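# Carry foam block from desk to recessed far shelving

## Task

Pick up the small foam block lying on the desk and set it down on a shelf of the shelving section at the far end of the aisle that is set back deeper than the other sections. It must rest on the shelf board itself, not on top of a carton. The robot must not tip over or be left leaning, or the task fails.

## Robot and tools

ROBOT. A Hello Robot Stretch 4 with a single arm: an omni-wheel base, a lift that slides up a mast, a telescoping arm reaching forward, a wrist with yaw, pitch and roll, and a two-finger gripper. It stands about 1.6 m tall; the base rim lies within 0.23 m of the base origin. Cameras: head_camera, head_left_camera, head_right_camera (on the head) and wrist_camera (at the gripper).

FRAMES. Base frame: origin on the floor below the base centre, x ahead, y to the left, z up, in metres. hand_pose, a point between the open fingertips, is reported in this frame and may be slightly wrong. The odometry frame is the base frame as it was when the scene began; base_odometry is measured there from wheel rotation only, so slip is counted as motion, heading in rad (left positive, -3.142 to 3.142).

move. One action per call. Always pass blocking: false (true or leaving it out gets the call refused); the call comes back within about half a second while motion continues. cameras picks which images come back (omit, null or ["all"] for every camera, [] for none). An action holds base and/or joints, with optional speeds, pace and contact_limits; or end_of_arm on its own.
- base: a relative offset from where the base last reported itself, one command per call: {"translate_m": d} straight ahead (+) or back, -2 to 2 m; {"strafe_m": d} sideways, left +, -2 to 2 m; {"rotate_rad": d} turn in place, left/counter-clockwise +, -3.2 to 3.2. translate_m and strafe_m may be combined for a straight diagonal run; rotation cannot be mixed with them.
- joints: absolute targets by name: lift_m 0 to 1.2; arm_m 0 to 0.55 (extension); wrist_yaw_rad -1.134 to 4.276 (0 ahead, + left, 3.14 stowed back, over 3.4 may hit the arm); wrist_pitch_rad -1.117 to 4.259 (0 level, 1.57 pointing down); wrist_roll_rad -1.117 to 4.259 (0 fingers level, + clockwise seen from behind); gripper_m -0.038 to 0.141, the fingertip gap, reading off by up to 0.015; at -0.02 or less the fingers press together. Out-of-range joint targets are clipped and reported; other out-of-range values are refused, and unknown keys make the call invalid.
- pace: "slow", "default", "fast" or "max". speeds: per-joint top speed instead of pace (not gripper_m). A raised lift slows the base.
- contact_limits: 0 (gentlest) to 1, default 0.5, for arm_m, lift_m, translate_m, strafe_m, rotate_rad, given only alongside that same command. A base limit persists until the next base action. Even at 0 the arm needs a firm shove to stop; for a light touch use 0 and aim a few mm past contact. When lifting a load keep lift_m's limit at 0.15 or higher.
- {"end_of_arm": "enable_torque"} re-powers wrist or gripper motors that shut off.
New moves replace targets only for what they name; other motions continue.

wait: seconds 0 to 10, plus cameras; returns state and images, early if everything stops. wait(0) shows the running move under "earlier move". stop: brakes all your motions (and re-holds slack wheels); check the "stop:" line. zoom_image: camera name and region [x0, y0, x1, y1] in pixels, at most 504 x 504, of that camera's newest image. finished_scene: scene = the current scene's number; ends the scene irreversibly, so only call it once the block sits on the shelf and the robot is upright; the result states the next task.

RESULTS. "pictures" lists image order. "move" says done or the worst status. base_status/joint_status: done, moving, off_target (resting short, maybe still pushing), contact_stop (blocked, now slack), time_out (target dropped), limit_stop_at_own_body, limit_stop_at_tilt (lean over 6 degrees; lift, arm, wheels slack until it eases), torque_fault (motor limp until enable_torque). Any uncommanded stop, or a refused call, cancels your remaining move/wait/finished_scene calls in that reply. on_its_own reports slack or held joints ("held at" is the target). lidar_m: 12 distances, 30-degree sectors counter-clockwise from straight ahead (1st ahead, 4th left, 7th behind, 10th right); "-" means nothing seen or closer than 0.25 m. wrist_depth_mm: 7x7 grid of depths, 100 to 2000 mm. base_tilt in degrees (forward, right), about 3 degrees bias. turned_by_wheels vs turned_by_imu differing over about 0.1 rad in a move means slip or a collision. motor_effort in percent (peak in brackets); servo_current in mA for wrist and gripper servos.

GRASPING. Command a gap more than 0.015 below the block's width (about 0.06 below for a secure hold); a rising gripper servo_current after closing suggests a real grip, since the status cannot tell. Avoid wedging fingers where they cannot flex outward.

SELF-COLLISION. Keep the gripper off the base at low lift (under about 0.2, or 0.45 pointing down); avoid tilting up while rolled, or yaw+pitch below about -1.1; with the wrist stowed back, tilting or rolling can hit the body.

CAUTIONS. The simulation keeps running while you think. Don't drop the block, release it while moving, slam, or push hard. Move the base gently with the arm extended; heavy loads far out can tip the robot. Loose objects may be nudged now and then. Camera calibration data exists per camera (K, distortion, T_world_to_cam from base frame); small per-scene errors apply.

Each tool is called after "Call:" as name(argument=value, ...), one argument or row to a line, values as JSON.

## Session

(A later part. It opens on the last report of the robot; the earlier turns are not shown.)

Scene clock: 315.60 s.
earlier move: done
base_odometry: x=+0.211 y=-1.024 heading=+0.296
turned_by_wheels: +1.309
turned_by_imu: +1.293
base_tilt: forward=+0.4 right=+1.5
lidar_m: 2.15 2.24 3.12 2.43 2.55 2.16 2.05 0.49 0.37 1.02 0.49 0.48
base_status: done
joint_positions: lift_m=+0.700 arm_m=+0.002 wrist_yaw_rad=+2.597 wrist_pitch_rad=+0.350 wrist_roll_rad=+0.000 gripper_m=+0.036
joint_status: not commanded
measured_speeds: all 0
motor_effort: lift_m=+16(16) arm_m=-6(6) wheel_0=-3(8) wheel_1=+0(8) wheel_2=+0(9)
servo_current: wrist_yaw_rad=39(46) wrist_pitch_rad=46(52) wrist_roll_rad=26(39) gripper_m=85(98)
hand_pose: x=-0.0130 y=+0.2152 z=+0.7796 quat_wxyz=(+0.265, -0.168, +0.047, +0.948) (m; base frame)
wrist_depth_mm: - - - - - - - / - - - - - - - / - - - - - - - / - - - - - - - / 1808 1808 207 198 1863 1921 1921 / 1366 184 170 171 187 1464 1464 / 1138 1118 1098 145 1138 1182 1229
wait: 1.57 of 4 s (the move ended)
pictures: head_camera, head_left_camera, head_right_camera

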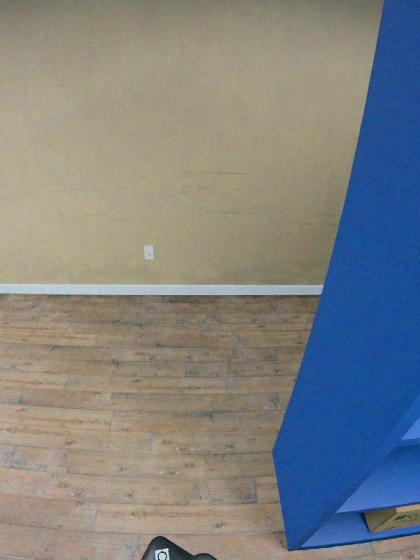

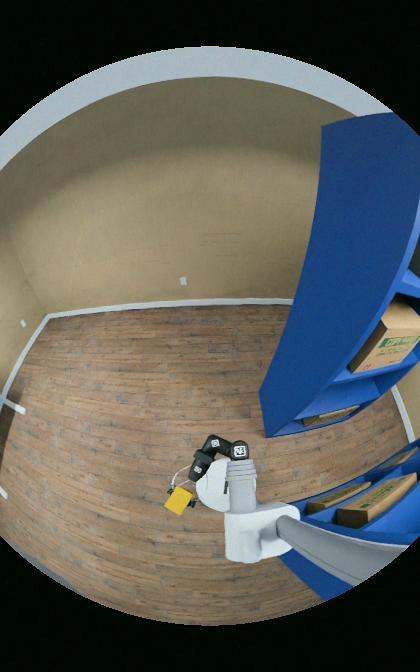

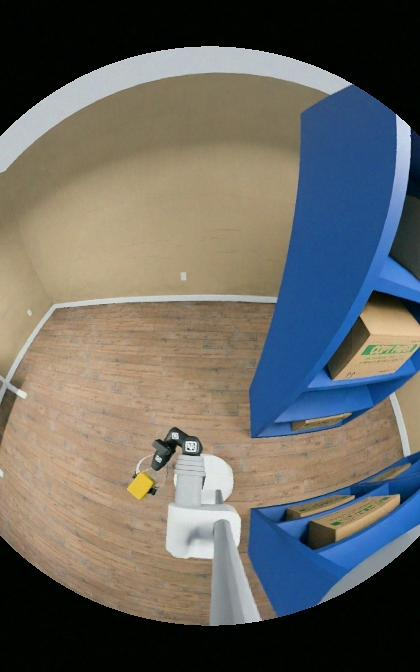

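Call:
move(
  blocking=false,
  base={"translate_m":0.045},
  cameras=[],
)

Call:
wait(
  seconds=2,
  cameras=["head_left_camera","head_right_camera"],
)

Call:
zoom_image(
  camera="head_right_camera",
  region=[210, 380, 410, 640],
)

Scene clock: 335.13 s.
move: moving
base_odometry: x=+0.240 y=-1.015 heading=+0.296
turned_by_wheels: +0.000
turned_by_imu: +0.000
base_tilt: forward=+0.4 right=+1.4
lidar_m: 2.12 2.24 3.05 2.43 2.58 2.17 2.08 0.48 0.44 1.13 0.46 0.50
base_status: translate_m moving
joint_positions: lift_m=+0.700 arm_m=+0.002 wrist_yaw_rad=+2.597 wrist_pitch_rad=+0.350 wrist_roll_rad=+0.000 gripper_m=+0.036
joint_status: not commanded
measured_speeds: translate_m=+0.093 strafe_m=+0.000 rotate_rad=+0.004 lift_m=+0.000 arm_m=+0.000 wrist_yaw_rad=+0.000 wrist_pitch_rad=+0.000 wrist_roll_rad=+0.000
motor_effort: lift_m=+16(16) arm_m=-6(6) wheel_0=+3(6) wheel_1=+3(6) wheel_2=-2(9)
servo_current: wrist_yaw_rad=26(46) wrist_pitch_rad=33(59) wrist_roll_rad=20(33) gripper_m=85(98)
hand_pose: x=-0.0130 y=+0.2152 z=+0.7796 quat_wxyz=(+0.265, -0.168, +0.047, +0.948) (m; base frame)
wrist_depth_mm: - - - - - - - / - - - - - - - / - - - - - - - / - - - - - - - / 1756 1863 206 197 1921 1921 1921 / 1366 184 170 172 187 1464 1464 / 1138 1118 1118 146 1138 1205 1229
pictures: none
No camera images: "cameras" was empty.

Scene clock: 335.77 s.
earlier move: done
base_odometry: x=+0.254 y=-1.011 heading=+0.296
turned_by_wheels: +0.000
turned_by_imu: -0.001
base_tilt: forward=+0.3 right=+1.4
lidar_m: 2.10 2.21 3.06 2.42 2.55 2.18 2.11 0.45 0.44 1.18 0.44 0.49
base_status: done
joint_positions: lift_m=+0.700 arm_m=+0.002 wrist_yaw_rad=+2.597 wrist_pitch_rad=+0.350 wrist_roll_rad=+0.000 gripper_m=+0.036
joint_status: not commanded
measured_speeds: all 0
motor_effort: lift_m=+16(16) arm_m=-6(6) wheel_0=+1(6) wheel_1=+0(6) wheel_2=-1(9)
servo_current: wrist_yaw_rad=39(46) wrist_pitch_rad=39(59) wrist_roll_rad=26(33) gripper_m=91(98)
hand_pose: x=-0.0130 y=+0.2152 z=+0.7796 quat_wxyz=(+0.265, -0.168, +0.047, +0.948) (m; base frame)
wrist_depth_mm: - - - - - - - / - - - - - - - / - - - - - - - / - - - - - - - / 1756 1756 206 197 1921 1921 1983 / 1397 184 169 172 187 1464 1464 / 1138 1098 1118 146 1160 1182 1229
wait: 0.63 of 2 s (the move ended)
pictures: head_left_camera, head_right_camera

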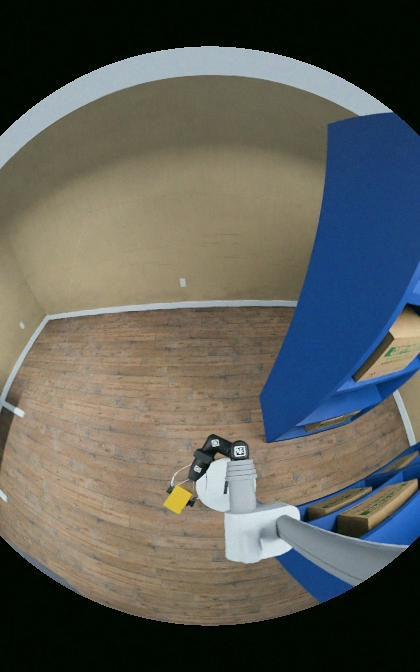

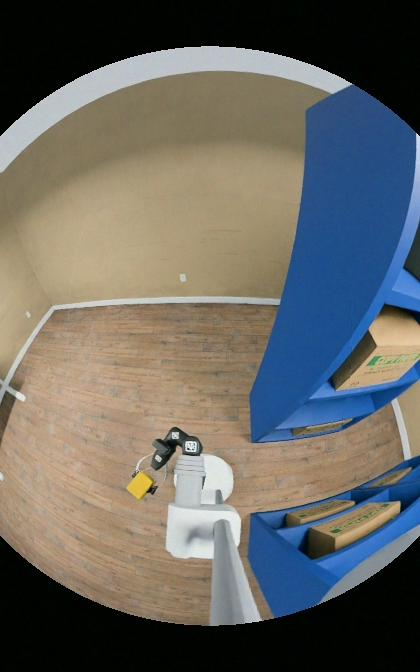

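Scaled by 1.938 from the camera's 420x672 image, which has a finer 600x960 frame.

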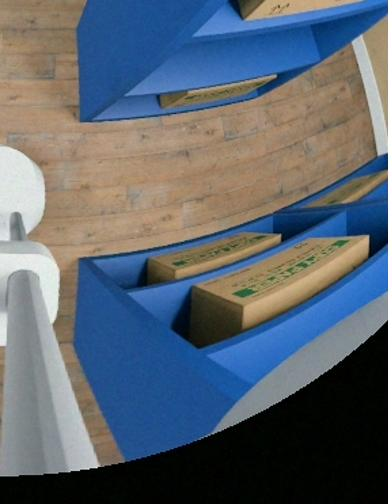

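Call:
move(
  blocking=false,
  base={"strafe_m":-0.3,"translate_m":-0.013},
  contact_limits={"strafe_m":0.3},
  cameras=[],
)

Call:
wait(
  seconds=4,
  cameras=["head_camera","head_right_camera"],
)

Call:
zoom_image(
  camera="head_right_camera",
  region=[170, 380, 370, 640],
)

Scene clock: 347.27 s.
move: moving
base_odometry: x=+0.263 y=-1.046 heading=+0.296
turned_by_wheels: +0.000
turned_by_imu: -0.001
base_tilt: forward=+0.3 right=+1.3
lidar_m: 2.10 2.20 3.08 2.49 2.61 2.19 2.09 0.44 0.40 1.17 0.41 0.43
base_status: translate_m moving; strafe_m moving
joint_positions: lift_m=+0.700 arm_m=+0.002 wrist_yaw_rad=+2.597 wrist_pitch_rad=+0.350 wrist_roll_rad=+0.000 gripper_m=+0.036
joint_status: not commanded
measured_speeds: translate_m=-0.006 strafe_m=-0.140 rotate_rad=-0.003 lift_m=+0.000 arm_m=+0.000 wrist_yaw_rad=+0.000 wrist_pitch_rad=+0.000 wrist_roll_rad=+0.000
motor_effort: lift_m=+16(16) arm_m=-6(6) wheel_0=+8(9) wheel_1=-8(9) wheel_2=+2(2)
servo_current: wrist_yaw_rad=39(46) wrist_pitch_rad=39(59) wrist_roll_rad=26(33) gripper_m=85(98)
contact_limits: strafe_m 0.3
hand_pose: x=-0.0130 y=+0.2152 z=+0.7796 quat_wxyz=(+0.265, -0.168, +0.047, +0.948) (m; base frame)
wrist_depth_mm: - - - - - - - / - - - - - - - / - - - - - - - / - - - - - - - / 1756 1808 206 197 1921 1863 1983 / 1366 184 169 171 187 1464 1464 / 1138 1118 1098 146 1160 1182 1255
pictures: none
No camera images: "cameras" was empty.

Scene clock: 349.10 s.
earlier move: done
base_odometry: x=+0.329 y=-1.302 heading=+0.296
turned_by_wheels: +0.000
turned_by_imu: -0.001
base_tilt: forward=+0.3 right=+1.4
lidar_m: 0.28 2.21 3.04 2.72 2.89 2.18 0.28 0.29 0.38 1.14 0.41 0.31
base_status: done
joint_positions: lift_m=+0.700 arm_m=+0.002 wrist_yaw_rad=+2.597 wrist_pitch_rad=+0.350 wrist_roll_rad=+0.000 gripper_m=+0.036
joint_status: not commanded
measured_speeds: all 0
motor_effort: lift_m=+16(16) arm_m=-6(6) wheel_0=+1(10) wheel_1=+2(10) wheel_2=+2(5)
servo_current: wrist_yaw_rad=46(46) wrist_pitch_rad=52(59) wrist_roll_rad=26(33) gripper_m=91(98)
contact_limits: strafe_m 0.3
hand_pose: x=-0.0130 y=+0.2152 z=+0.7796 quat_wxyz=(+0.265, -0.168, +0.047, +0.948) (m; base frame)
wrist_depth_mm: - - - - - - - / - - - - - - - / - - - - - - - / - - - - - - - / 1808 1808 206 198 1863 1921 1921 / 1366 183 169 172 187 1499 1464 / 1182 1118 1118 146 1160 1205 1255
wait: 1.83 of 4 s (the move ended)
pictures: head_camera, head_right_camera

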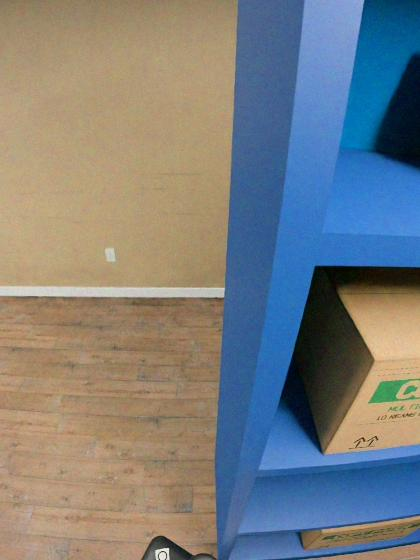

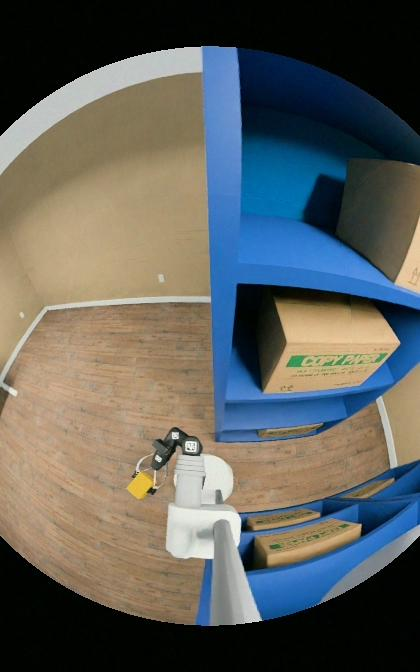

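Scaled by 1.938 from the camera's 420x672 image, which has a finer 600x960 frame.

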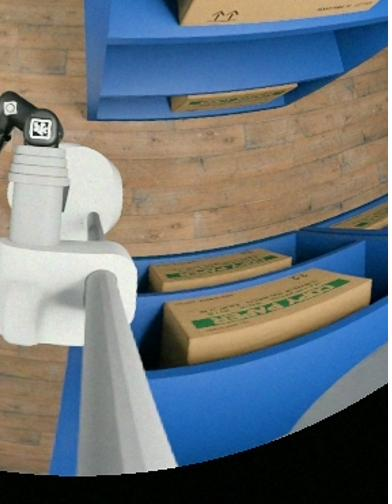

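Call:
move(
  blocking=false,
  base={"strafe_m":-0.45},
  contact_limits={"strafe_m":0.3},
  cameras=[],
)

Call:
wait(
  seconds=4,
  cameras=["head_camera","head_right_camera"],
)

Call:
zoom_image(
  camera="head_right_camera",
  region=[150, 380, 350, 640],
)

Scene clock: 361.30 s.
move: moving
base_odometry: x=+0.340 y=-1.338 heading=+0.296
turned_by_wheels: +0.000
turned_by_imu: -0.001
base_tilt: forward=+0.3 right=+1.4
lidar_m: 0.30 2.21 3.05 2.78 2.94 2.17 0.26 0.27 0.39 1.09 0.42 0.30
base_status: strafe_m moving
joint_positions: lift_m=+0.700 arm_m=+0.002 wrist_yaw_rad=+2.597 wrist_pitch_rad=+0.350 wrist_roll_rad=+0.000 gripper_m=+0.036
joint_status: not commanded
measured_speeds: translate_m=-0.001 strafe_m=-0.142 rotate_rad=+0.003 lift_m=+0.000 arm_m=+0.000 wrist_yaw_rad=+0.000 wrist_pitch_rad=+0.000 wrist_roll_rad=+0.000
motor_effort: lift_m=+16(16) arm_m=-6(6) wheel_0=+8(10) wheel_1=-9(9) wheel_2=-1(2)
servo_current: wrist_yaw_rad=33(39) wrist_pitch_rad=39(46) wrist_roll_rad=26(33) gripper_m=91(98)
contact_limits: strafe_m 0.3
hand_pose: x=-0.0130 y=+0.2152 z=+0.7796 quat_wxyz=(+0.265, -0.168, +0.047, +0.948) (m; base frame)
wrist_depth_mm: - - - - - - - / - - - - - - - / - - - - - - - / - - - - - - - / 1808 1808 206 198 1921 1921 1921 / 1430 183 170 172 187 1499 1464 / - 1118 1118 146 1160 1160 1229
pictures: none
No camera images: "cameras" was empty.

Scene clock: 363.63 s.
earlier move: done
base_odometry: x=+0.460 y=-1.732 heading=+0.296
turned_by_wheels: +0.000
turned_by_imu: -0.002
base_tilt: forward=+0.3 right=+1.5
lidar_m: 0.26 0.31 0.45 3.20 0.40 0.29 0.27 0.29 0.40 1.14 0.42 0.30
base_status: done
joint_positions: lift_m=+0.700 arm_m=+0.002 wrist_yaw_rad=+2.597 wrist_pitch_rad=+0.350 wrist_roll_rad=+0.000 gripper_m=+0.036
joint_status: not commanded
measured_speeds: all 0
motor_effort: lift_m=+16(16) arm_m=-6(6) wheel_0=+0(10) wheel_1=+0(10) wheel_2=+0(2)
servo_current: wrist_yaw_rad=33(46) wrist_pitch_rad=39(52) wrist_roll_rad=20(39) gripper_m=91(98)
contact_limits: strafe_m 0.3
hand_pose: x=-0.0130 y=+0.2152 z=+0.7796 quat_wxyz=(+0.265, -0.168, +0.047, +0.948) (m; base frame)
wrist_depth_mm: - - - - - - - / - - - - - - - / 455 427 891 - - - - / 399 430 252 - - - - / 421 459 193 198 1863 1921 1921 / 442 184 168 171 187 1464 1430 / 442 - - 146 1138 1182 1229
wait: 2.33 of 4 s (the move ended)
pictures: head_camera, head_right_camera

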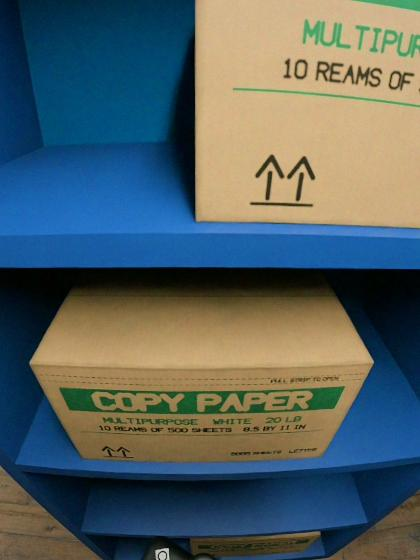

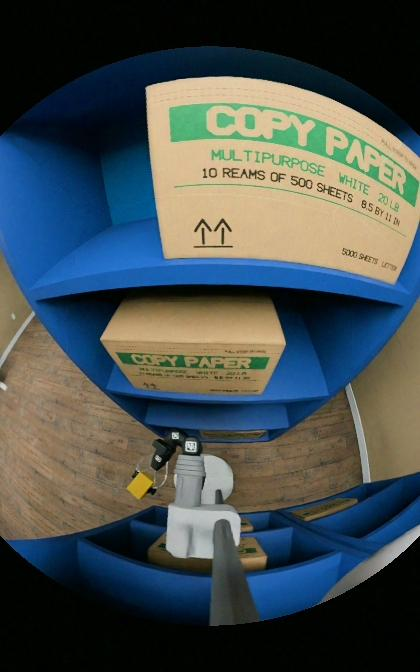

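Scaled by 1.938 from the camera's 420x672 image, which has a finer 600x960 frame.

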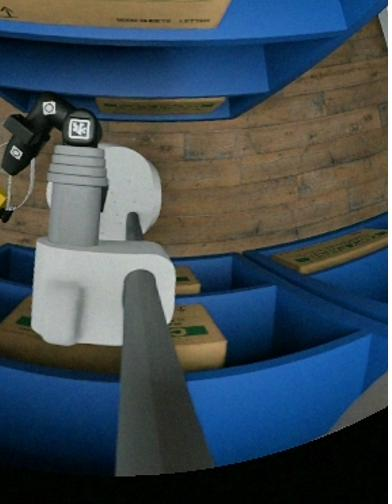

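Call:
move(
  blocking=false,
  base={"rotate_rad":-0.013},
  cameras=[],
)

Call:
wait(
  seconds=1.5,
  cameras=[],
)

Call:
move(
  blocking=false,
  base={"strafe_m":-0.5,"translate_m":-0.012},
  contact_limits={"strafe_m":0.3},
  cameras=[],
)

Call:
wait(
  seconds=4,
  cameras=["head_camera","head_right_camera"],
)

Call:
zoom_image(
  camera="head_right_camera",
  region=[150, 380, 350, 640],
)

Scene clock: 375.43 s.
move: done
base_odometry: x=+0.460 y=-1.732 heading=+0.283
turned_by_wheels: -0.013
turned_by_imu: -0.014
base_tilt: forward=+0.5 right=+1.5
lidar_m: 0.27 0.30 0.45 3.19 0.41 0.28 0.25 0.28 0.38 1.09 0.43 0.30
base_status: done
joint_positions: lift_m=+0.700 arm_m=+0.002 wrist_yaw_rad=+2.597 wrist_pitch_rad=+0.350 wrist_roll_rad=+0.000 gripper_m=+0.036
joint_status: not commanded
measured_speeds: all 0
motor_effort: lift_m=+16(16) arm_m=-6(6) wheel_0=+1(3) wheel_1=-1(3) wheel_2=-1(3)
servo_current: wrist_yaw_rad=39(39) wrist_pitch_rad=46(52) wrist_roll_rad=33(33) gripper_m=91(98)
hand_pose: x=-0.0130 y=+0.2152 z=+0.7796 quat_wxyz=(+0.265, -0.168, +0.047, +0.948) (m; base frame)
wrist_depth_mm: - - - - - - - / - - - - - - - / 462 - - - - - - / 399 433 904 - - - - / 418 459 193 198 1921 1863 1921 / 439 184 168 172 188 1464 1499 / 449 - - 146 1138 1182 1229
pictures: none
No camera images: "cameras" was empty.

Scene clock: 376.93 s.
base_odometry: x=+0.460 y=-1.732 heading=+0.283
turned_by_wheels: +0.000
turned_by_imu: +0.000
base_tilt: forward=+0.4 right=+1.4
lidar_m: 0.28 0.31 0.43 3.19 0.42 0.28 0.26 0.30 0.40 1.08 0.44 0.29
base_status: done
joint_positions: lift_m=+0.700 arm_m=+0.002 wrist_yaw_rad=+2.597 wrist_pitch_rad=+0.350 wrist_roll_rad=+0.000 gripper_m=+0.036
joint_status: not commanded
measured_speeds: all 0
motor_effort: lift_m=+16(16) arm_m=-6(6) wheel_0=+1(3) wheel_1=-1(3) wheel_2=-1(3)
servo_current: wrist_yaw_rad=39(39) wrist_pitch_rad=46(52) wrist_roll_rad=26(33) gripper_m=78(98)
hand_pose: x=-0.0130 y=+0.2152 z=+0.7796 quat_wxyz=(+0.265, -0.168, +0.047, +0.948) (m; base frame)
wrist_depth_mm: - - - - - - - / - - - - - - - / 455 - - - - - - / 402 433 917 - - - - / 421 459 193 197 1863 1921 1921 / 439 185 168 171 187 1464 1499 / 445 - - 146 1160 1182 1229
wait: 1.50 s; at rest by 0.27 s
pictures: none
No camera images: "cameras" was empty.

Scene clock: 377.43 s.
move: moving
base_odometry: x=+0.470 y=-1.768 heading=+0.284
turned_by_wheels: +0.000
turned_by_imu: +0.000
base_tilt: forward=+0.5 right=+1.3
lidar_m: 0.27 0.31 0.43 3.22 0.41 0.28 0.26 0.28 0.37 1.06 0.45 0.30
base_status: translate_m moving; strafe_m moving
joint_positions: lift_m=+0.700 arm_m=+0.002 wrist_yaw_rad=+2.597 wrist_pitch_rad=+0.350 wrist_roll_rad=+0.000 gripper_m=+0.036
joint_status: not commanded
measured_speeds: translate_m=-0.002 strafe_m=-0.141 rotate_rad=+0.003 lift_m=+0.000 arm_m=+0.000 wrist_yaw_rad=+0.000 wrist_pitch_rad=+0.000 wrist_roll_rad=+0.000
motor_effort: lift_m=+16(16) arm_m=-6(6) wheel_0=+9(10) wheel_1=-7(8) wheel_2=+3(4)
servo_current: wrist_yaw_rad=52(52) wrist_pitch_rad=33(46) wrist_roll_rad=33(33) gripper_m=85(91)
contact_limits: strafe_m 0.3
hand_pose: x=-0.0130 y=+0.2152 z=+0.7796 quat_wxyz=(+0.265, -0.168, +0.047, +0.948) (m; base frame)
wrist_depth_mm: - - - - - - - / - - - - - - - / 455 462 - - - - - / 399 439 904 257 - - - / 418 466 193 197 1921 1921 1921 / 436 184 167 171 187 1464 1464 / 445 - - 146 1138 1205 1229
pictures: none
No camera images: "cameras" was empty.

Scene clock: 379.93 s.
earlier move: done
base_odometry: x=+0.588 y=-2.216 heading=+0.284
turned_by_wheels: +0.000
turned_by_imu: -0.002
base_tilt: forward=+0.3 right=+1.3
lidar_m: 0.30 0.32 0.46 3.66 0.37 0.28 0.25 0.27 0.35 0.94 0.99 0.79
base_status: done
joint_positions: lift_m=+0.700 arm_m=+0.002 wrist_yaw_rad=+2.597 wrist_pitch_rad=+0.350 wrist_roll_rad=+0.000 gripper_m=+0.036
joint_status: not commanded
measured_speeds: all 0
motor_effort: lift_m=+16(16) arm_m=-6(6) wheel_0=+1(10) wheel_1=+1(11) wheel_2=+2(4)
servo_current: wrist_yaw_rad=39(52) wrist_pitch_rad=39(59) wrist_roll_rad=26(39) gripper_m=85(98)
contact_limits: strafe_m 0.3
hand_pose: x=-0.0130 y=+0.2152 z=+0.7796 quat_wxyz=(+0.265, -0.168, +0.047, +0.948) (m; base frame)
wrist_depth_mm: - - - - - - - / - - - 809 - - - / - 554 500 569 640 - - / - 559 484 559 676 - - / - - 206 197 715 1921 1921 / - 171 167 171 185 1464 1464 / - - 177 146 1042 1182 1229
wait: 2.50 of 4 s (the move ended)
pictures: head_camera, head_right_camera

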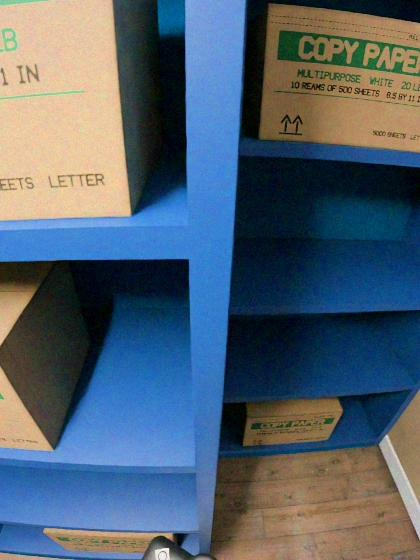

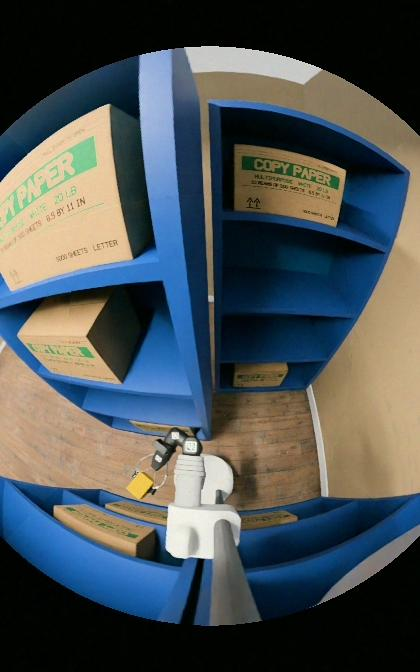

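Scaled by 1.938 from the camera's 420x672 image, which has a finer 600x960 frame.

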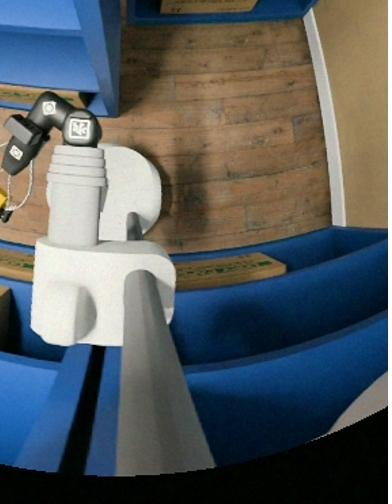

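Call:
move(
  blocking=false,
  base={"translate_m":0.033},
  cameras=[],
)

Call:
wait(
  seconds=1.5,
  cameras=[],
)

Call:
move(
  blocking=false,
  base={"rotate_rad":0.015},
  cameras=[],
)

Call:
wait(
  seconds=1,
  cameras=[],
)

Call:
move(
  blocking=false,
  base={"strafe_m":-0.43},
  contact_limits={"strafe_m":0.3},
  cameras=[],
)

Call:
wait(
  seconds=4,
  cameras=["head_camera","head_right_camera"],
)

Scene clock: 400.30 s.
move: moving
base_odometry: x=+0.615 y=-2.208 heading=+0.284
turned_by_wheels: +0.000
turned_by_imu: -0.001
base_tilt: forward=+0.3 right=+1.3
lidar_m: 0.27 0.31 0.42 3.69 0.42 0.29 0.27 0.28 0.41 0.93 0.96 0.78
base_status: translate_m moving
joint_positions: lift_m=+0.700 arm_m=+0.002 wrist_yaw_rad=+2.597 wrist_pitch_rad=+0.350 wrist_roll_rad=+0.000 gripper_m=+0.036
joint_status: not commanded
measured_speeds: translate_m=+0.055 strafe_m=+0.000 rotate_rad=-0.005 lift_m=+0.000 arm_m=+0.000 wrist_yaw_rad=+0.000 wrist_pitch_rad=+0.000 wrist_roll_rad=+0.000
motor_effort: lift_m=+16(16) arm_m=-6(6) wheel_0=+2(6) wheel_1=+3(6) wheel_2=+1(8)
servo_current: wrist_yaw_rad=39(46) wrist_pitch_rad=26(52) wrist_roll_rad=26(33) gripper_m=91(91)
hand_pose: x=-0.0130 y=+0.2152 z=+0.7796 quat_wxyz=(+0.265, -0.168, +0.047, +0.948) (m; base frame)
wrist_depth_mm: - - - - - - - / - - - 820 - - - / - 569 525 591 676 - - / - 574 517 580 707 - - / - - 206 198 741 1921 1921 / - 171 168 171 185 1464 1464 / - - 177 145 1042 1182 1205
pictures: none
No camera images: "cameras" was empty.

Scene clock: 400.80 s.
earlier move: done
base_odometry: x=+0.620 y=-2.206 heading=+0.284
turned_by_wheels: +0.000
turned_by_imu: +0.000
base_tilt: forward=+0.4 right=+1.4
lidar_m: 0.26 0.28 0.41 3.69 0.44 0.30 0.28 0.30 0.39 0.94 0.99 0.76
base_status: done
joint_positions: lift_m=+0.700 arm_m=+0.002 wrist_yaw_rad=+2.597 wrist_pitch_rad=+0.350 wrist_roll_rad=+0.000 gripper_m=+0.036
joint_status: not commanded
measured_speeds: all 0
motor_effort: lift_m=+16(16) arm_m=-6(6) wheel_0=+1(6) wheel_1=+1(6) wheel_2=+1(8)
servo_current: wrist_yaw_rad=33(46) wrist_pitch_rad=52(52) wrist_roll_rad=26(33) gripper_m=91(98)
hand_pose: x=-0.0130 y=+0.2152 z=+0.7796 quat_wxyz=(+0.265, -0.168, +0.047, +0.948) (m; base frame)
wrist_depth_mm: - - - - - - - / - - - 820 - - - / - 569 539 609 683 - - / - 554 525 597 715 - - / - 609 206 197 - 1921 1921 / - 171 168 171 185 1499 1464 / - 723 683 146 1078 1182 1229
wait: 0.50 of 1.5 s (the move ended)
pictures: none
No camera images: "cameras" was empty.

Scene clock: 401.27 s.
move: done
base_odometry: x=+0.620 y=-2.206 heading=+0.299
turned_by_wheels: +0.015
turned_by_imu: +0.015
base_tilt: forward=+0.4 right=+1.3
lidar_m: 0.27 0.28 0.42 3.68 0.40 0.31 0.26 0.30 0.41 0.94 0.99 0.74
base_status: done
joint_positions: lift_m=+0.700 arm_m=+0.002 wrist_yaw_rad=+2.597 wrist_pitch_rad=+0.350 wrist_roll_rad=+0.000 gripper_m=+0.036
joint_status: not commanded
measured_speeds: all 0
motor_effort: lift_m=+16(16) arm_m=-6(6) wheel_0=-3(4) wheel_1=+1(2) wheel_2=+1(4)
servo_current: wrist_yaw_rad=39(39) wrist_pitch_rad=33(52) wrist_roll_rad=20(33) gripper_m=91(91)
hand_pose: x=-0.0130 y=+0.2152 z=+0.7796 quat_wxyz=(+0.265, -0.168, +0.047, +0.948) (m; base frame)
wrist_depth_mm: - - - - - - - / - - - 820 - - - / - 559 530 591 676 - - / - 597 521 591 699 - - / - - 207 197 741 1921 1921 / - 171 167 171 185 1430 1464 / - - 683 146 1042 1160 1229
pictures: none
No camera images: "cameras" was empty.

Scene clock: 402.27 s.
base_odometry: x=+0.620 y=-2.206 heading=+0.299
turned_by_wheels: +0.000
turned_by_imu: +0.000
base_tilt: forward=+0.1 right=+1.3
lidar_m: 0.25 0.29 0.41 3.68 0.40 0.28 0.29 0.29 0.42 0.93 1.01 0.77
base_status: done
joint_positions: lift_m=+0.700 arm_m=+0.002 wrist_yaw_rad=+2.597 wrist_pitch_rad=+0.350 wrist_roll_rad=+0.000 gripper_m=+0.036
joint_status: not commanded
measured_speeds: all 0
motor_effort: lift_m=+16(16) arm_m=-6(6) wheel_0=-3(4) wheel_1=+0(2) wheel_2=+1(4)
servo_current: wrist_yaw_rad=26(39) wrist_pitch_rad=26(52) wrist_roll_rad=26(33) gripper_m=98(91)
hand_pose: x=-0.0130 y=+0.2152 z=+0.7796 quat_wxyz=(+0.265, -0.168, +0.047, +0.948) (m; base frame)
wrist_depth_mm: - - - - - - - / - - - 820 - - - / - 559 530 591 676 - - / - 597 517 591 699 - - / - - 206 198 750 1863 1983 / - 171 168 171 185 1464 1499 / - - 691 146 1042 1160 1255
wait: 1.00 s; at rest by 0.27 s
pictures: none
No camera images: "cameras" was empty.

Scene clock: 402.77 s.
move: moving
base_odometry: x=+0.631 y=-2.242 heading=+0.299
turned_by_wheels: +0.000
turned_by_imu: +0.000
base_tilt: forward=+0.3 right=+1.6
lidar_m: 0.27 0.27 0.41 3.72 0.44 0.30 0.27 0.30 0.41 0.91 0.95 0.75
base_status: strafe_m moving
joint_positions: lift_m=+0.700 arm_m=+0.002 wrist_yaw_rad=+2.597 wrist_pitch_rad=+0.350 wrist_roll_rad=+0.000 gripper_m=+0.036
joint_status: not commanded
measured_speeds: translate_m=+0.000 strafe_m=-0.144 rotate_rad=+0.002 lift_m=+0.000 arm_m=+0.000 wrist_yaw_rad=+0.000 wrist_pitch_rad=+0.000 wrist_roll_rad=+0.000
motor_effort: lift_m=+16(16) arm_m=-6(6) wheel_0=+8(10) wheel_1=-8(9) wheel_2=+1(2)
servo_current: wrist_yaw_rad=33(46) wrist_pitch_rad=52(52) wrist_roll_rad=26(33) gripper_m=85(98)
contact_limits: strafe_m 0.3
hand_pose: x=-0.0130 y=+0.2152 z=+0.7796 quat_wxyz=(+0.265, -0.168, +0.047, +0.948) (m; base frame)
wrist_depth_mm: - - - - - - - / - - - - 1118 - - / - 640 539 591 683 - - / - - 535 591 707 - - / - - 206 198 759 1863 1921 / - 171 168 171 185 1464 1464 / - - 715 146 - 1182 1255
pictures: none
No camera images: "cameras" was empty.

Scene clock: 405.03 s.
earlier move: done
base_odometry: x=+0.747 y=-2.617 heading=+0.299
turned_by_wheels: +0.000
turned_by_imu: -0.002
base_tilt: forward=+0.3 right=+1.5
lidar_m: 0.71 0.52 0.47 1.20 0.44 0.32 0.27 0.31 0.38 0.51 0.56 0.75
base_status: done
joint_positions: lift_m=+0.700 arm_m=+0.002 wrist_yaw_rad=+2.597 wrist_pitch_rad=+0.350 wrist_roll_rad=+0.000 gripper_m=+0.036
joint_status: not commanded
measured_speeds: all 0
motor_effort: lift_m=+16(16) arm_m=-6(6) wheel_0=+1(10) wheel_1=+0(12) wheel_2=+0(2)
servo_current: wrist_yaw_rad=46(46) wrist_pitch_rad=39(59) wrist_roll_rad=26(33) gripper_m=98(98)
contact_limits: strafe_m 0.3
hand_pose: x=-0.0130 y=+0.2152 z=+0.7796 quat_wxyz=(+0.265, -0.168, +0.047, +0.948) (m; base frame)
wrist_depth_mm: - 549 477 496 - - - / - - - 512 866 931 - / - - - 569 741 831 - / - - 252 569 788 904 - / - - 193 198 820 1060 1921 / - 171 167 172 187 1078 1464 / 477 661 691 146 917 1138 1255
wait: 2.27 of 4 s (the move ended)
pictures: head_camera, head_right_camera

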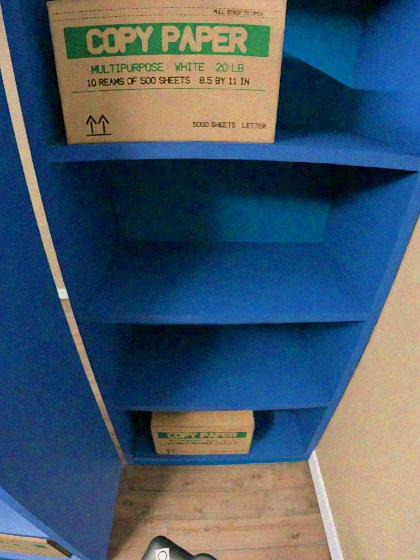

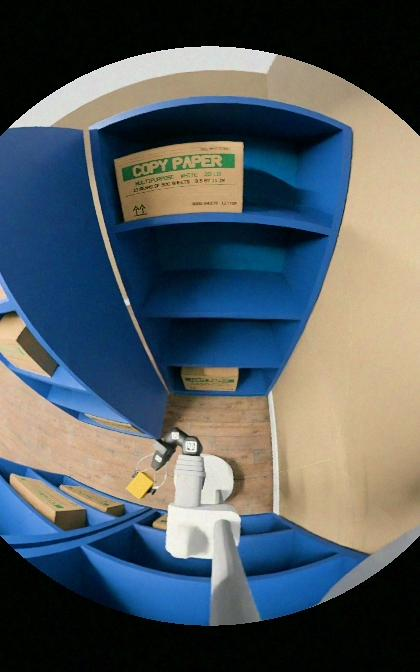

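Call:
move(
  blocking=false,
  joints={"lift_m":1.05},
  cameras=[],
)

Call:
wait(
  seconds=3,
  cameras=[],
)

Call:
move(
  blocking=false,
  joints={"wrist_yaw_rad":0.0},
  speeds={"wrist_yaw_rad":1.0},
  cameras=[],
)

Call:
wait(
  seconds=4,
  cameras=["head_camera","wrist_camera"],
)

Scene clock: 416.13 s.
move: moving
base_odometry: x=+0.747 y=-2.617 heading=+0.299
turned_by_wheels: +0.000
turned_by_imu: -0.001
base_tilt: forward=+0.3 right=+1.4
lidar_m: 0.71 0.52 0.47 1.20 0.41 0.30 0.28 0.31 0.41 0.51 0.54 0.75
base_status: not commanded
joint_positions: lift_m=+0.739 arm_m=+0.002 wrist_yaw_rad=+2.597 wrist_pitch_rad=+0.350 wrist_roll_rad=+0.000 gripper_m=+0.036
joint_status: lift_m moving
measured_speeds: translate_m=+0.000 strafe_m=+0.000 rotate_rad=+0.000 lift_m=+0.149 arm_m=+0.000 wrist_yaw_rad=+0.000 wrist_pitch_rad=+0.000 wrist_roll_rad=+0.000
motor_effort: lift_m=+25(27) arm_m=-6(6) wheel_0=+1(1) wheel_1=+0(0) wheel_2=+0(0)
servo_current: wrist_yaw_rad=39(46) wrist_pitch_rad=33(52) wrist_roll_rad=26(26) gripper_m=91(98)
contact_limits: strafe_m 0.3
hand_pose: x=-0.0130 y=+0.2152 z=+0.8181 quat_wxyz=(+0.265, -0.168, +0.047, +0.948) (m; base frame)
wrist_depth_mm: 364 394 452 496 - - - / - - - 517 - - - / - - - 854 768 866 - / - - - 544 778 904 - / - - 193 198 820 960 1983 / - 171 168 172 187 1060 1537 / 488 530 176 146 931 1182 1308
pictures: none
No camera images: "cameras" was empty.

Scene clock: 418.10 s.
earlier move: done
base_odometry: x=+0.747 y=-2.617 heading=+0.299
turned_by_wheels: +0.000
turned_by_imu: +0.000
base_tilt: forward=+0.4 right=+1.3
lidar_m: 0.73 0.54 0.47 1.20 0.42 0.32 0.29 0.33 0.42 0.50 0.54 0.75
base_status: not commanded
joint_positions: lift_m=+1.050 arm_m=+0.002 wrist_yaw_rad=+2.597 wrist_pitch_rad=+0.350 wrist_roll_rad=+0.000 gripper_m=+0.036
joint_status: all done
measured_speeds: all 0
motor_effort: lift_m=+24(28) arm_m=-6(6) wheel_0=+1(1) wheel_1=+0(1) wheel_2=+0(0)
servo_current: wrist_yaw_rad=39(46) wrist_pitch_rad=33(52) wrist_roll_rad=20(33) gripper_m=85(98)
contact_limits: strafe_m 0.3
hand_pose: x=-0.0130 y=+0.2152 z=+1.1289 quat_wxyz=(+0.265, -0.168, +0.047, +0.948) (m; base frame)
wrist_depth_mm: - - 484 - - - - / - - - - - - - / - - - - - - - / - - - 257 - - - / 512 521 206 198 946 1008 - / 439 182 167 172 187 1060 1983 / - - - 146 946 1499 1708
wait: 1.97 of 3 s (the move ended)
pictures: none
No camera images: "cameras" was empty.

Scene clock: 418.60 s.
move: moving
base_odometry: x=+0.747 y=-2.617 heading=+0.299
turned_by_wheels: +0.000
turned_by_imu: +0.000
base_tilt: forward=+0.4 right=+1.3
lidar_m: 0.71 0.53 0.49 1.20 0.45 0.30 0.29 0.33 0.43 0.51 0.54 0.75
base_status: not commanded
joint_positions: lift_m=+1.050 arm_m=+0.002 wrist_yaw_rad=+2.210 wrist_pitch_rad=+0.350 wrist_roll_rad=+0.000 gripper_m=+0.036
joint_status: wrist_yaw_rad moving
measured_speeds: translate_m=+0.000 strafe_m=+0.000 rotate_rad=+0.000 lift_m=+0.000 arm_m=+0.000 wrist_yaw_rad=-1.000 wrist_pitch_rad=+0.000 wrist_roll_rad=+0.000
motor_effort: lift_m=+24(24) arm_m=-6(6) wheel_0=+1(1) wheel_1=+0(1) wheel_2=+0(0)
servo_current: wrist_yaw_rad=65(98) wrist_pitch_rad=46(52) wrist_roll_rad=26(33) gripper_m=91(98)
contact_limits: strafe_m 0.3
hand_pose: x=+0.0818 y=+0.2695 z=+1.1289 quat_wxyz=(+0.442, -0.156, +0.078, +0.880) (m; base frame)
wrist_depth_mm: - 459 - 1397 - - - / - 484 - 1430 - - - / - 508 - - - - - / - - 591 255 - - - / 512 554 204 197 - - - / - 171 168 171 187 - 1983 / - 683 - 146 1618 1661 1708
pictures: none
No camera images: "cameras" was empty.

Scene clock: 421.23 s.
earlier move: done
base_odometry: x=+0.747 y=-2.617 heading=+0.299
turned_by_wheels: +0.000
turned_by_imu: -0.001
base_tilt: forward=+0.4 right=+1.5
lidar_m: 0.71 0.52 0.47 1.20 0.43 0.32 0.29 0.33 0.44 0.51 0.55 0.76
base_status: not commanded
joint_positions: lift_m=+1.050 arm_m=+0.002 wrist_yaw_rad=+0.004 wrist_pitch_rad=+0.350 wrist_roll_rad=+0.000 gripper_m=+0.036
joint_status: all done
measured_speeds: all 0
motor_effort: lift_m=+24(24) arm_m=-6(6) wheel_0=+1(1) wheel_1=+0(1) wheel_2=+0(0)
servo_current: wrist_yaw_rad=46(98) wrist_pitch_rad=52(52) wrist_roll_rad=26(33) gripper_m=91(98)
contact_limits: strafe_m 0.3
hand_pose: x=+0.4445 y=-0.0865 z=+1.1289 quat_wxyz=(+0.985, +0.000, +0.174, +0.002) (m; base frame)
wrist_depth_mm: - - - - - 854 - / - - - - - - - / - - - - - - - / - - - - - - - / - - 193 197 - - 591 / - 171 167 171 186 - 621 / - - - 146 - - -
wait: 2.63 of 4 s (the move ended)
pictures: head_camera, wrist_camera
camera_calibration:
wrist_camera: T_world_to_cam=[[-0.0267369, -0.998001, 0.0572618, -0.161781], [-0.363986, -0.0436307, -0.930382, 1.26137], [0.931021, -0.0457181, -0.362092, 0.220649], [0, 0, 0, 1]] pos_world=[0.249365, -0.0963359, 1.26271]

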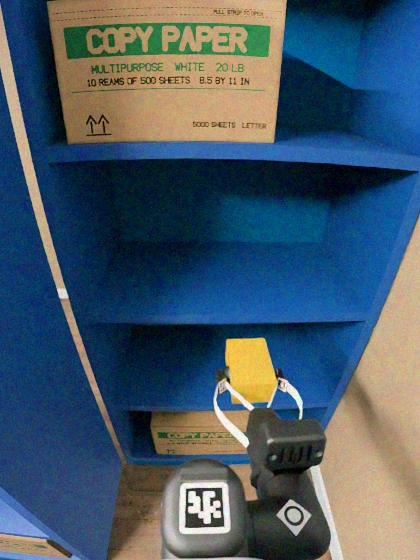

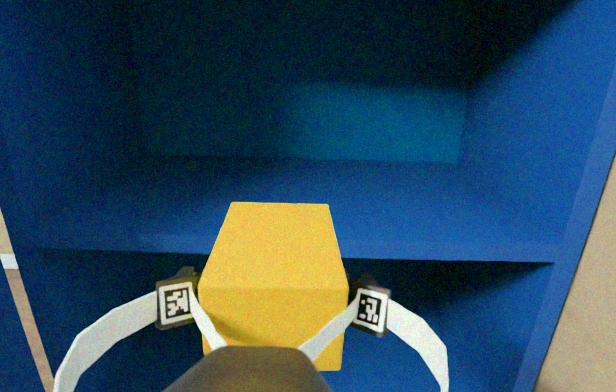

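Call:
move(
  blocking=false,
  joints={"arm_m":0.46},
  contact_limits={"arm_m":0.1},
  cameras=[],
)

Call:
wait(
  seconds=4,
  cameras=["head_camera","wrist_camera"],
)

Scene clock: 426.53 s.
move: moving
base_odometry: x=+0.747 y=-2.617 heading=+0.299
turned_by_wheels: +0.000
turned_by_imu: -0.001
base_tilt: forward=+0.3 right=+1.3
lidar_m: 0.70 0.52 0.48 1.18 0.44 0.30 0.29 0.33 0.41 0.52 0.54 0.76
base_status: not commanded
joint_positions: lift_m=+1.050 arm_m=+0.054 wrist_yaw_rad=+0.003 wrist_pitch_rad=+0.350 wrist_roll_rad=+0.000 gripper_m=+0.036
joint_status: arm_m moving
measured_speeds: translate_m=+0.000 strafe_m=+0.000 rotate_rad=+0.000 lift_m=+0.000 arm_m=+0.198 wrist_yaw_rad=+0.000 wrist_pitch_rad=+0.000 wrist_roll_rad=+0.000
motor_effort: lift_m=+24(24) arm_m=+7(10) wheel_0=+1(1) wheel_1=+0(1) wheel_2=+0(0)
servo_current: wrist_yaw_rad=46(46) wrist_pitch_rad=26(52) wrist_roll_rad=33(33) gripper_m=91(98)
contact_limits: arm_m 0.1; strafe_m 0.3
hand_pose: x=+0.4965 y=-0.0865 z=+1.1289 quat_wxyz=(+0.985, +0.000, +0.174, +0.002) (m; base frame)
wrist_depth_mm: - - - - - 831 - / - - - - - - - / - - - - - - - / - - - - - - - / - - 193 198 - - 554 / - 171 167 171 186 - 574 / - - - 146 - - -
pictures: none
No camera images: "cameras" was empty.

Scene clock: 428.47 s.
earlier move: done
base_odometry: x=+0.747 y=-2.617 heading=+0.299
turned_by_wheels: +0.000
turned_by_imu: +0.000
base_tilt: forward=+0.4 right=+1.3
lidar_m: 0.71 0.56 0.45 1.19 0.44 0.31 0.29 0.31 0.43 0.50 0.53 0.74
base_status: not commanded
joint_positions: lift_m=+1.050 arm_m=+0.460 wrist_yaw_rad=+0.003 wrist_pitch_rad=+0.350 wrist_roll_rad=+0.000 gripper_m=+0.036
joint_status: all done
measured_speeds: all 0
motor_effort: lift_m=+24(24) arm_m=+7(10) wheel_0=+1(1) wheel_1=+0(1) wheel_2=+0(0)
servo_current: wrist_yaw_rad=33(46) wrist_pitch_rad=39(52) wrist_roll_rad=33(33) gripper_m=91(98)
contact_limits: arm_m 0.1; strafe_m 0.3
hand_pose: x=+0.9018 y=-0.0865 z=+1.1289 quat_wxyz=(+0.985, +0.000, +0.174, +0.002) (m; base frame)
wrist_depth_mm: 469 462 459 459 455 455 462 / 488 488 484 484 484 484 484 / 517 512 517 517 512 512 508 / 549 549 535 530 544 539 535 / 459 564 195 198 564 564 559 / 397 373 168 172 189 421 421 / 325 322 322 146 329 342 357
wait: 1.93 of 4 s (the move ended)
pictures: head_camera, wrist_camera
camera_calibration:
wrist_camera: T_world_to_cam=[[-0.0269232, -0.997992, 0.0573334, -0.149512], [-0.363994, -0.0436295, -0.930379, 1.42782], [0.931012, -0.0459178, -0.362088, -0.205124], [0, 0, 0, 1]] pos_world=[0.706665, -0.0963356, 1.26271]

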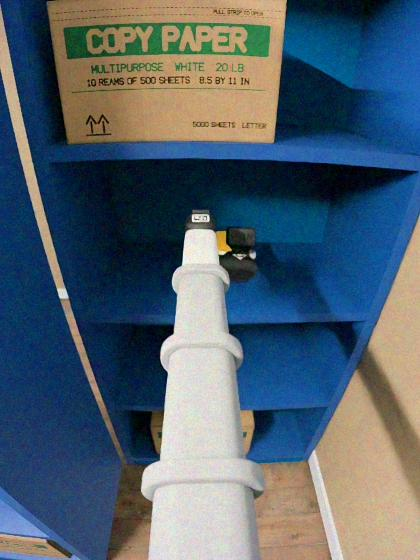

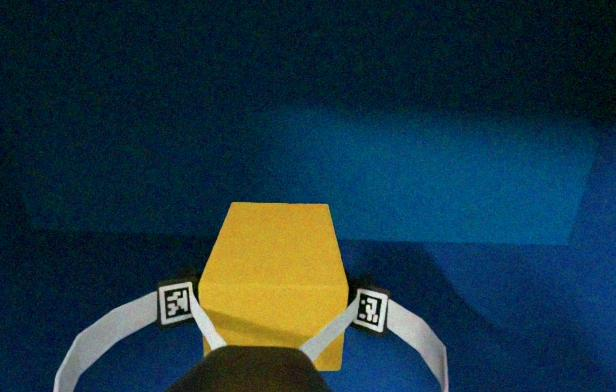

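Call:
move(
  blocking=false,
  joints={"lift_m":0.948},
  pace="slow",
  contact_limits={"lift_m":0.1},
  cameras=[],
)

Call:
wait(
  seconds=3,
  cameras=["wrist_camera"],
)

Call:
move(
  blocking=false,
  joints={"lift_m":0.94},
  pace="slow",
  contact_limits={"lift_m":0},
  cameras=[],
)

Call:
wait(
  seconds=1.2,
  cameras=["wrist_camera"],
)

Call:
move(
  blocking=false,
  joints={"lift_m":0.934},
  pace="slow",
  contact_limits={"lift_m":0},
  cameras=[],
)

Call:
wait(
  seconds=1.2,
  cameras=["wrist_camera"],
)

Scene clock: 437.97 s.
move: moving
base_odometry: x=+0.747 y=-2.617 heading=+0.299
turned_by_wheels: +0.000
turned_by_imu: -0.001
base_tilt: forward=+0.3 right=+1.3
lidar_m: 0.71 0.54 0.45 1.21 0.44 0.31 0.30 0.33 0.42 0.51 0.56 0.75
base_status: not commanded
joint_positions: lift_m=+1.024 arm_m=+0.460 wrist_yaw_rad=+0.003 wrist_pitch_rad=+0.350 wrist_roll_rad=+0.000 gripper_m=+0.036
joint_status: lift_m moving
measured_speeds: translate_m=+0.000 strafe_m=+0.000 rotate_rad=+0.000 lift_m=-0.099 arm_m=+0.000 wrist_yaw_rad=+0.000 wrist_pitch_rad=+0.000 wrist_roll_rad=+0.000
motor_effort: lift_m=+15(21) arm_m=+7(7) wheel_0=+1(1) wheel_1=+0(1) wheel_2=+0(0)
servo_current: wrist_yaw_rad=46(46) wrist_pitch_rad=39(52) wrist_roll_rad=26(33) gripper_m=91(91)
contact_limits: arm_m 0.1; lift_m 0.1; strafe_m 0.3
hand_pose: x=+0.9018 y=-0.0865 z=+1.1036 quat_wxyz=(+0.985, +0.000, +0.174, +0.002) (m; base frame)
wrist_depth_mm: 462 459 459 459 459 459 459 / 484 484 484 488 484 484 480 / 517 517 512 512 512 512 508 / 549 544 535 530 544 544 535 / 439 442 194 198 - 449 530 / 364 340 167 171 189 387 387 / 297 300 293 146 301 314 327
pictures: none
No camera images: "cameras" was empty.

Scene clock: 439.17 s.
earlier move: done
base_odometry: x=+0.747 y=-2.617 heading=+0.299
turned_by_wheels: +0.000
turned_by_imu: +0.000
base_tilt: forward=+0.4 right=+1.3
lidar_m: 0.72 0.55 0.47 1.19 0.43 0.31 0.29 0.31 0.39 0.52 0.55 0.74
base_status: not commanded
joint_positions: lift_m=+0.948 arm_m=+0.460 wrist_yaw_rad=+0.003 wrist_pitch_rad=+0.350 wrist_roll_rad=+0.000 gripper_m=+0.036
joint_status: all done
measured_speeds: all 0
motor_effort: lift_m=+14(21) arm_m=+7(7) wheel_0=+1(1) wheel_1=-1(1) wheel_2=+0(0)
servo_current: wrist_yaw_rad=26(46) wrist_pitch_rad=39(52) wrist_roll_rad=33(33) gripper_m=78(91)
contact_limits: arm_m 0.1; lift_m 0.1; strafe_m 0.3
hand_pose: x=+0.9018 y=-0.0865 z=+1.0277 quat_wxyz=(+0.985, +0.000, +0.174, +0.002) (m; base frame)
wrist_depth_mm: 462 462 462 462 459 455 459 / 484 484 488 484 484 484 480 / 512 512 512 512 512 504 508 / 402 410 415 455 433 436 445 / 314 320 206 197 332 338 340 / 245 231 167 172 193 262 262 / 202 204 199 146 204 213 221
wait: 1.20 of 3 s (the move ended)
pictures: wrist_camera
camera_calibration:
wrist_camera: T_world_to_cam=[[-0.0269232, -0.997992, 0.0573334, -0.14371], [-0.363994, -0.0436295, -0.930379, 1.33366], [0.931012, -0.0459178, -0.362088, -0.241767], [0, 0, 0, 1]] pos_world=[0.706665, -0.0963356, 1.16151]

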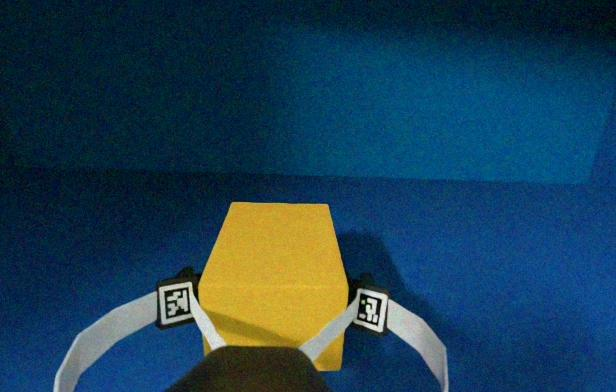

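Scene clock: 439.67 s.
move: moving
base_odometry: x=+0.747 y=-2.617 heading=+0.299
turned_by_wheels: +0.000
turned_by_imu: +0.000
base_tilt: forward=+0.4 right=+1.4
lidar_m: 0.72 0.54 0.46 1.17 0.41 0.32 0.29 0.31 0.43 0.52 0.56 0.76
base_status: not commanded
joint_positions: lift_m=+0.940 arm_m=+0.460 wrist_yaw_rad=+0.003 wrist_pitch_rad=+0.350 wrist_roll_rad=+0.000 gripper_m=+0.036
joint_status: lift_m moving
measured_speeds: all 0
motor_effort: lift_m=+14(16) arm_m=+7(7) wheel_0=+1(1) wheel_1=+0(0) wheel_2=+0(0)
servo_current: wrist_yaw_rad=33(52) wrist_pitch_rad=39(46) wrist_roll_rad=33(33) gripper_m=91(91)
contact_limits: arm_m 0.1; lift_m 0; strafe_m 0.3
hand_pose: x=+0.9018 y=-0.0865 z=+1.0197 quat_wxyz=(+0.985, +0.000, +0.174, +0.002) (m; base frame)
wrist_depth_mm: 466 462 459 459 459 459 459 / 488 484 488 484 484 480 480 / 517 517 512 512 512 508 508 / 407 392 421 377 413 421 459 / 297 304 206 197 317 320 324 / 236 220 169 172 191 248 250 / 193 195 190 146 195 202 211
pictures: none
No camera images: "cameras" was empty.

Scene clock: 439.87 s.
earlier move: done
base_odometry: x=+0.747 y=-2.617 heading=+0.299
turned_by_wheels: +0.000
turned_by_imu: +0.000
base_tilt: forward=+0.4 right=+1.4
lidar_m: 0.68 0.55 0.46 1.21 0.42 0.30 0.27 0.33 0.43 0.51 0.56 0.75
base_status: not commanded
joint_positions: lift_m=+0.940 arm_m=+0.460 wrist_yaw_rad=+0.003 wrist_pitch_rad=+0.350 wrist_roll_rad=+0.000 gripper_m=+0.036
joint_status: all done
measured_speeds: all 0
motor_effort: lift_m=+14(16) arm_m=+7(7) wheel_0=+1(1) wheel_1=+0(0) wheel_2=+0(0)
servo_current: wrist_yaw_rad=46(52) wrist_pitch_rad=33(46) wrist_roll_rad=26(33) gripper_m=91(91)
contact_limits: arm_m 0.1; lift_m 0; strafe_m 0.3
hand_pose: x=+0.9018 y=-0.0865 z=+1.0197 quat_wxyz=(+0.985, +0.000, +0.174, +0.002) (m; base frame)
wrist_depth_mm: 466 459 462 462 459 459 459 / 488 484 484 484 480 480 477 / 517 517 517 512 508 512 508 / 407 392 424 379 413 418 452 / 297 303 206 198 317 320 325 / 235 220 169 172 190 249 249 / 193 195 190 146 195 202 210
wait: 0.20 of 1.2 s (the move ended)
pictures: wrist_camera
camera_calibration:
wrist_camera: T_world_to_cam=[[-0.0269232, -0.997992, 0.0573334, -0.143251], [-0.363994, -0.0436295, -0.930379, 1.32622], [0.931012, -0.0459178, -0.362088, -0.244664], [0, 0, 0, 1]] pos_world=[0.706665, -0.0963356, 1.15351]

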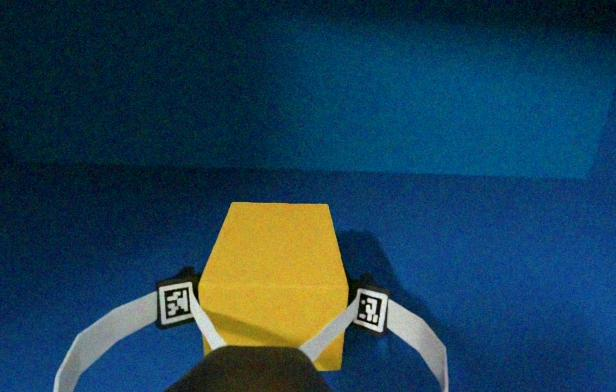

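Scene clock: 440.37 s.
move: moving
base_odometry: x=+0.747 y=-2.617 heading=+0.299
turned_by_wheels: +0.000
turned_by_imu: +0.000
base_tilt: forward=+0.6 right=+1.3
lidar_m: 0.73 0.53 0.48 1.20 0.41 0.31 0.30 0.32 0.42 0.52 0.54 0.74
base_status: not commanded
joint_positions: lift_m=+0.934 arm_m=+0.460 wrist_yaw_rad=+0.003 wrist_pitch_rad=+0.350 wrist_roll_rad=+0.000 gripper_m=+0.036
joint_status: lift_m moving
measured_speeds: all 0
motor_effort: lift_m=+14(15) arm_m=+6(7) wheel_0=+1(1) wheel_1=+0(0) wheel_2=+0(0)
servo_current: wrist_yaw_rad=33(46) wrist_pitch_rad=33(46) wrist_roll_rad=26(33) gripper_m=85(91)
contact_limits: arm_m 0.1; lift_m 0; strafe_m 0.3
hand_pose: x=+0.9018 y=-0.0865 z=+1.0137 quat_wxyz=(+0.985, +0.000, +0.174, +0.002) (m; base frame)
wrist_depth_mm: 466 462 462 459 459 455 462 / 488 484 484 484 484 484 480 / 508 512 512 517 512 508 512 / 394 397 379 415 397 402 439 / 287 291 206 198 306 309 312 / 225 212 169 171 192 239 240 / 186 182 183 177 187 195 202
pictures: none
No camera images: "cameras" was empty.

Scene clock: 440.50 s.
earlier move: done
base_odometry: x=+0.747 y=-2.617 heading=+0.299
turned_by_wheels: +0.000
turned_by_imu: +0.000
base_tilt: forward=+0.2 right=+1.3
lidar_m: 0.71 0.54 0.47 1.20 0.41 0.31 0.29 0.32 0.43 0.49 0.55 0.74
base_status: not commanded
joint_positions: lift_m=+0.934 arm_m=+0.460 wrist_yaw_rad=+0.003 wrist_pitch_rad=+0.350 wrist_roll_rad=+0.000 gripper_m=+0.036
joint_status: all done
measured_speeds: all 0
motor_effort: lift_m=+14(15) arm_m=+7(7) wheel_0=+1(1) wheel_1=+0(1) wheel_2=+0(0)
servo_current: wrist_yaw_rad=39(46) wrist_pitch_rad=46(46) wrist_roll_rad=20(33) gripper_m=91(91)
contact_limits: arm_m 0.1; lift_m 0; strafe_m 0.3
hand_pose: x=+0.9018 y=-0.0865 z=+1.0137 quat_wxyz=(+0.985, +0.000, +0.174, +0.002) (m; base frame)
wrist_depth_mm: 466 459 462 462 462 455 462 / 484 484 484 484 484 484 480 / 512 512 512 512 512 508 508 / 394 399 379 418 394 402 439 / 286 291 206 198 306 309 312 / 224 211 169 172 193 238 240 / 185 182 182 177 187 195 203
wait: 0.13 of 1.2 s (the move ended)
pictures: wrist_camera
camera_calibration:
wrist_camera: T_world_to_cam=[[-0.0269232, -0.997992, 0.0573334, -0.142907], [-0.363994, -0.0436295, -0.930379, 1.32064], [0.931012, -0.0459178, -0.362088, -0.246837], [0, 0, 0, 1]] pos_world=[0.706665, -0.0963356, 1.14751]

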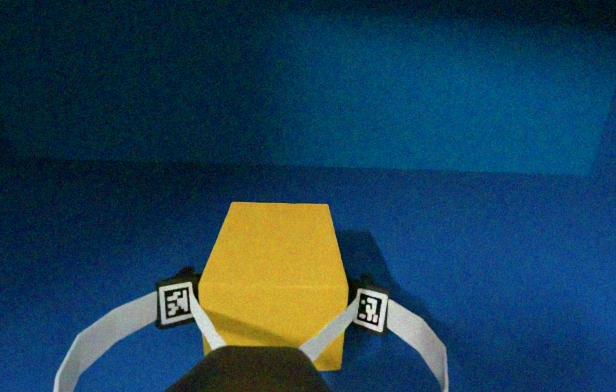

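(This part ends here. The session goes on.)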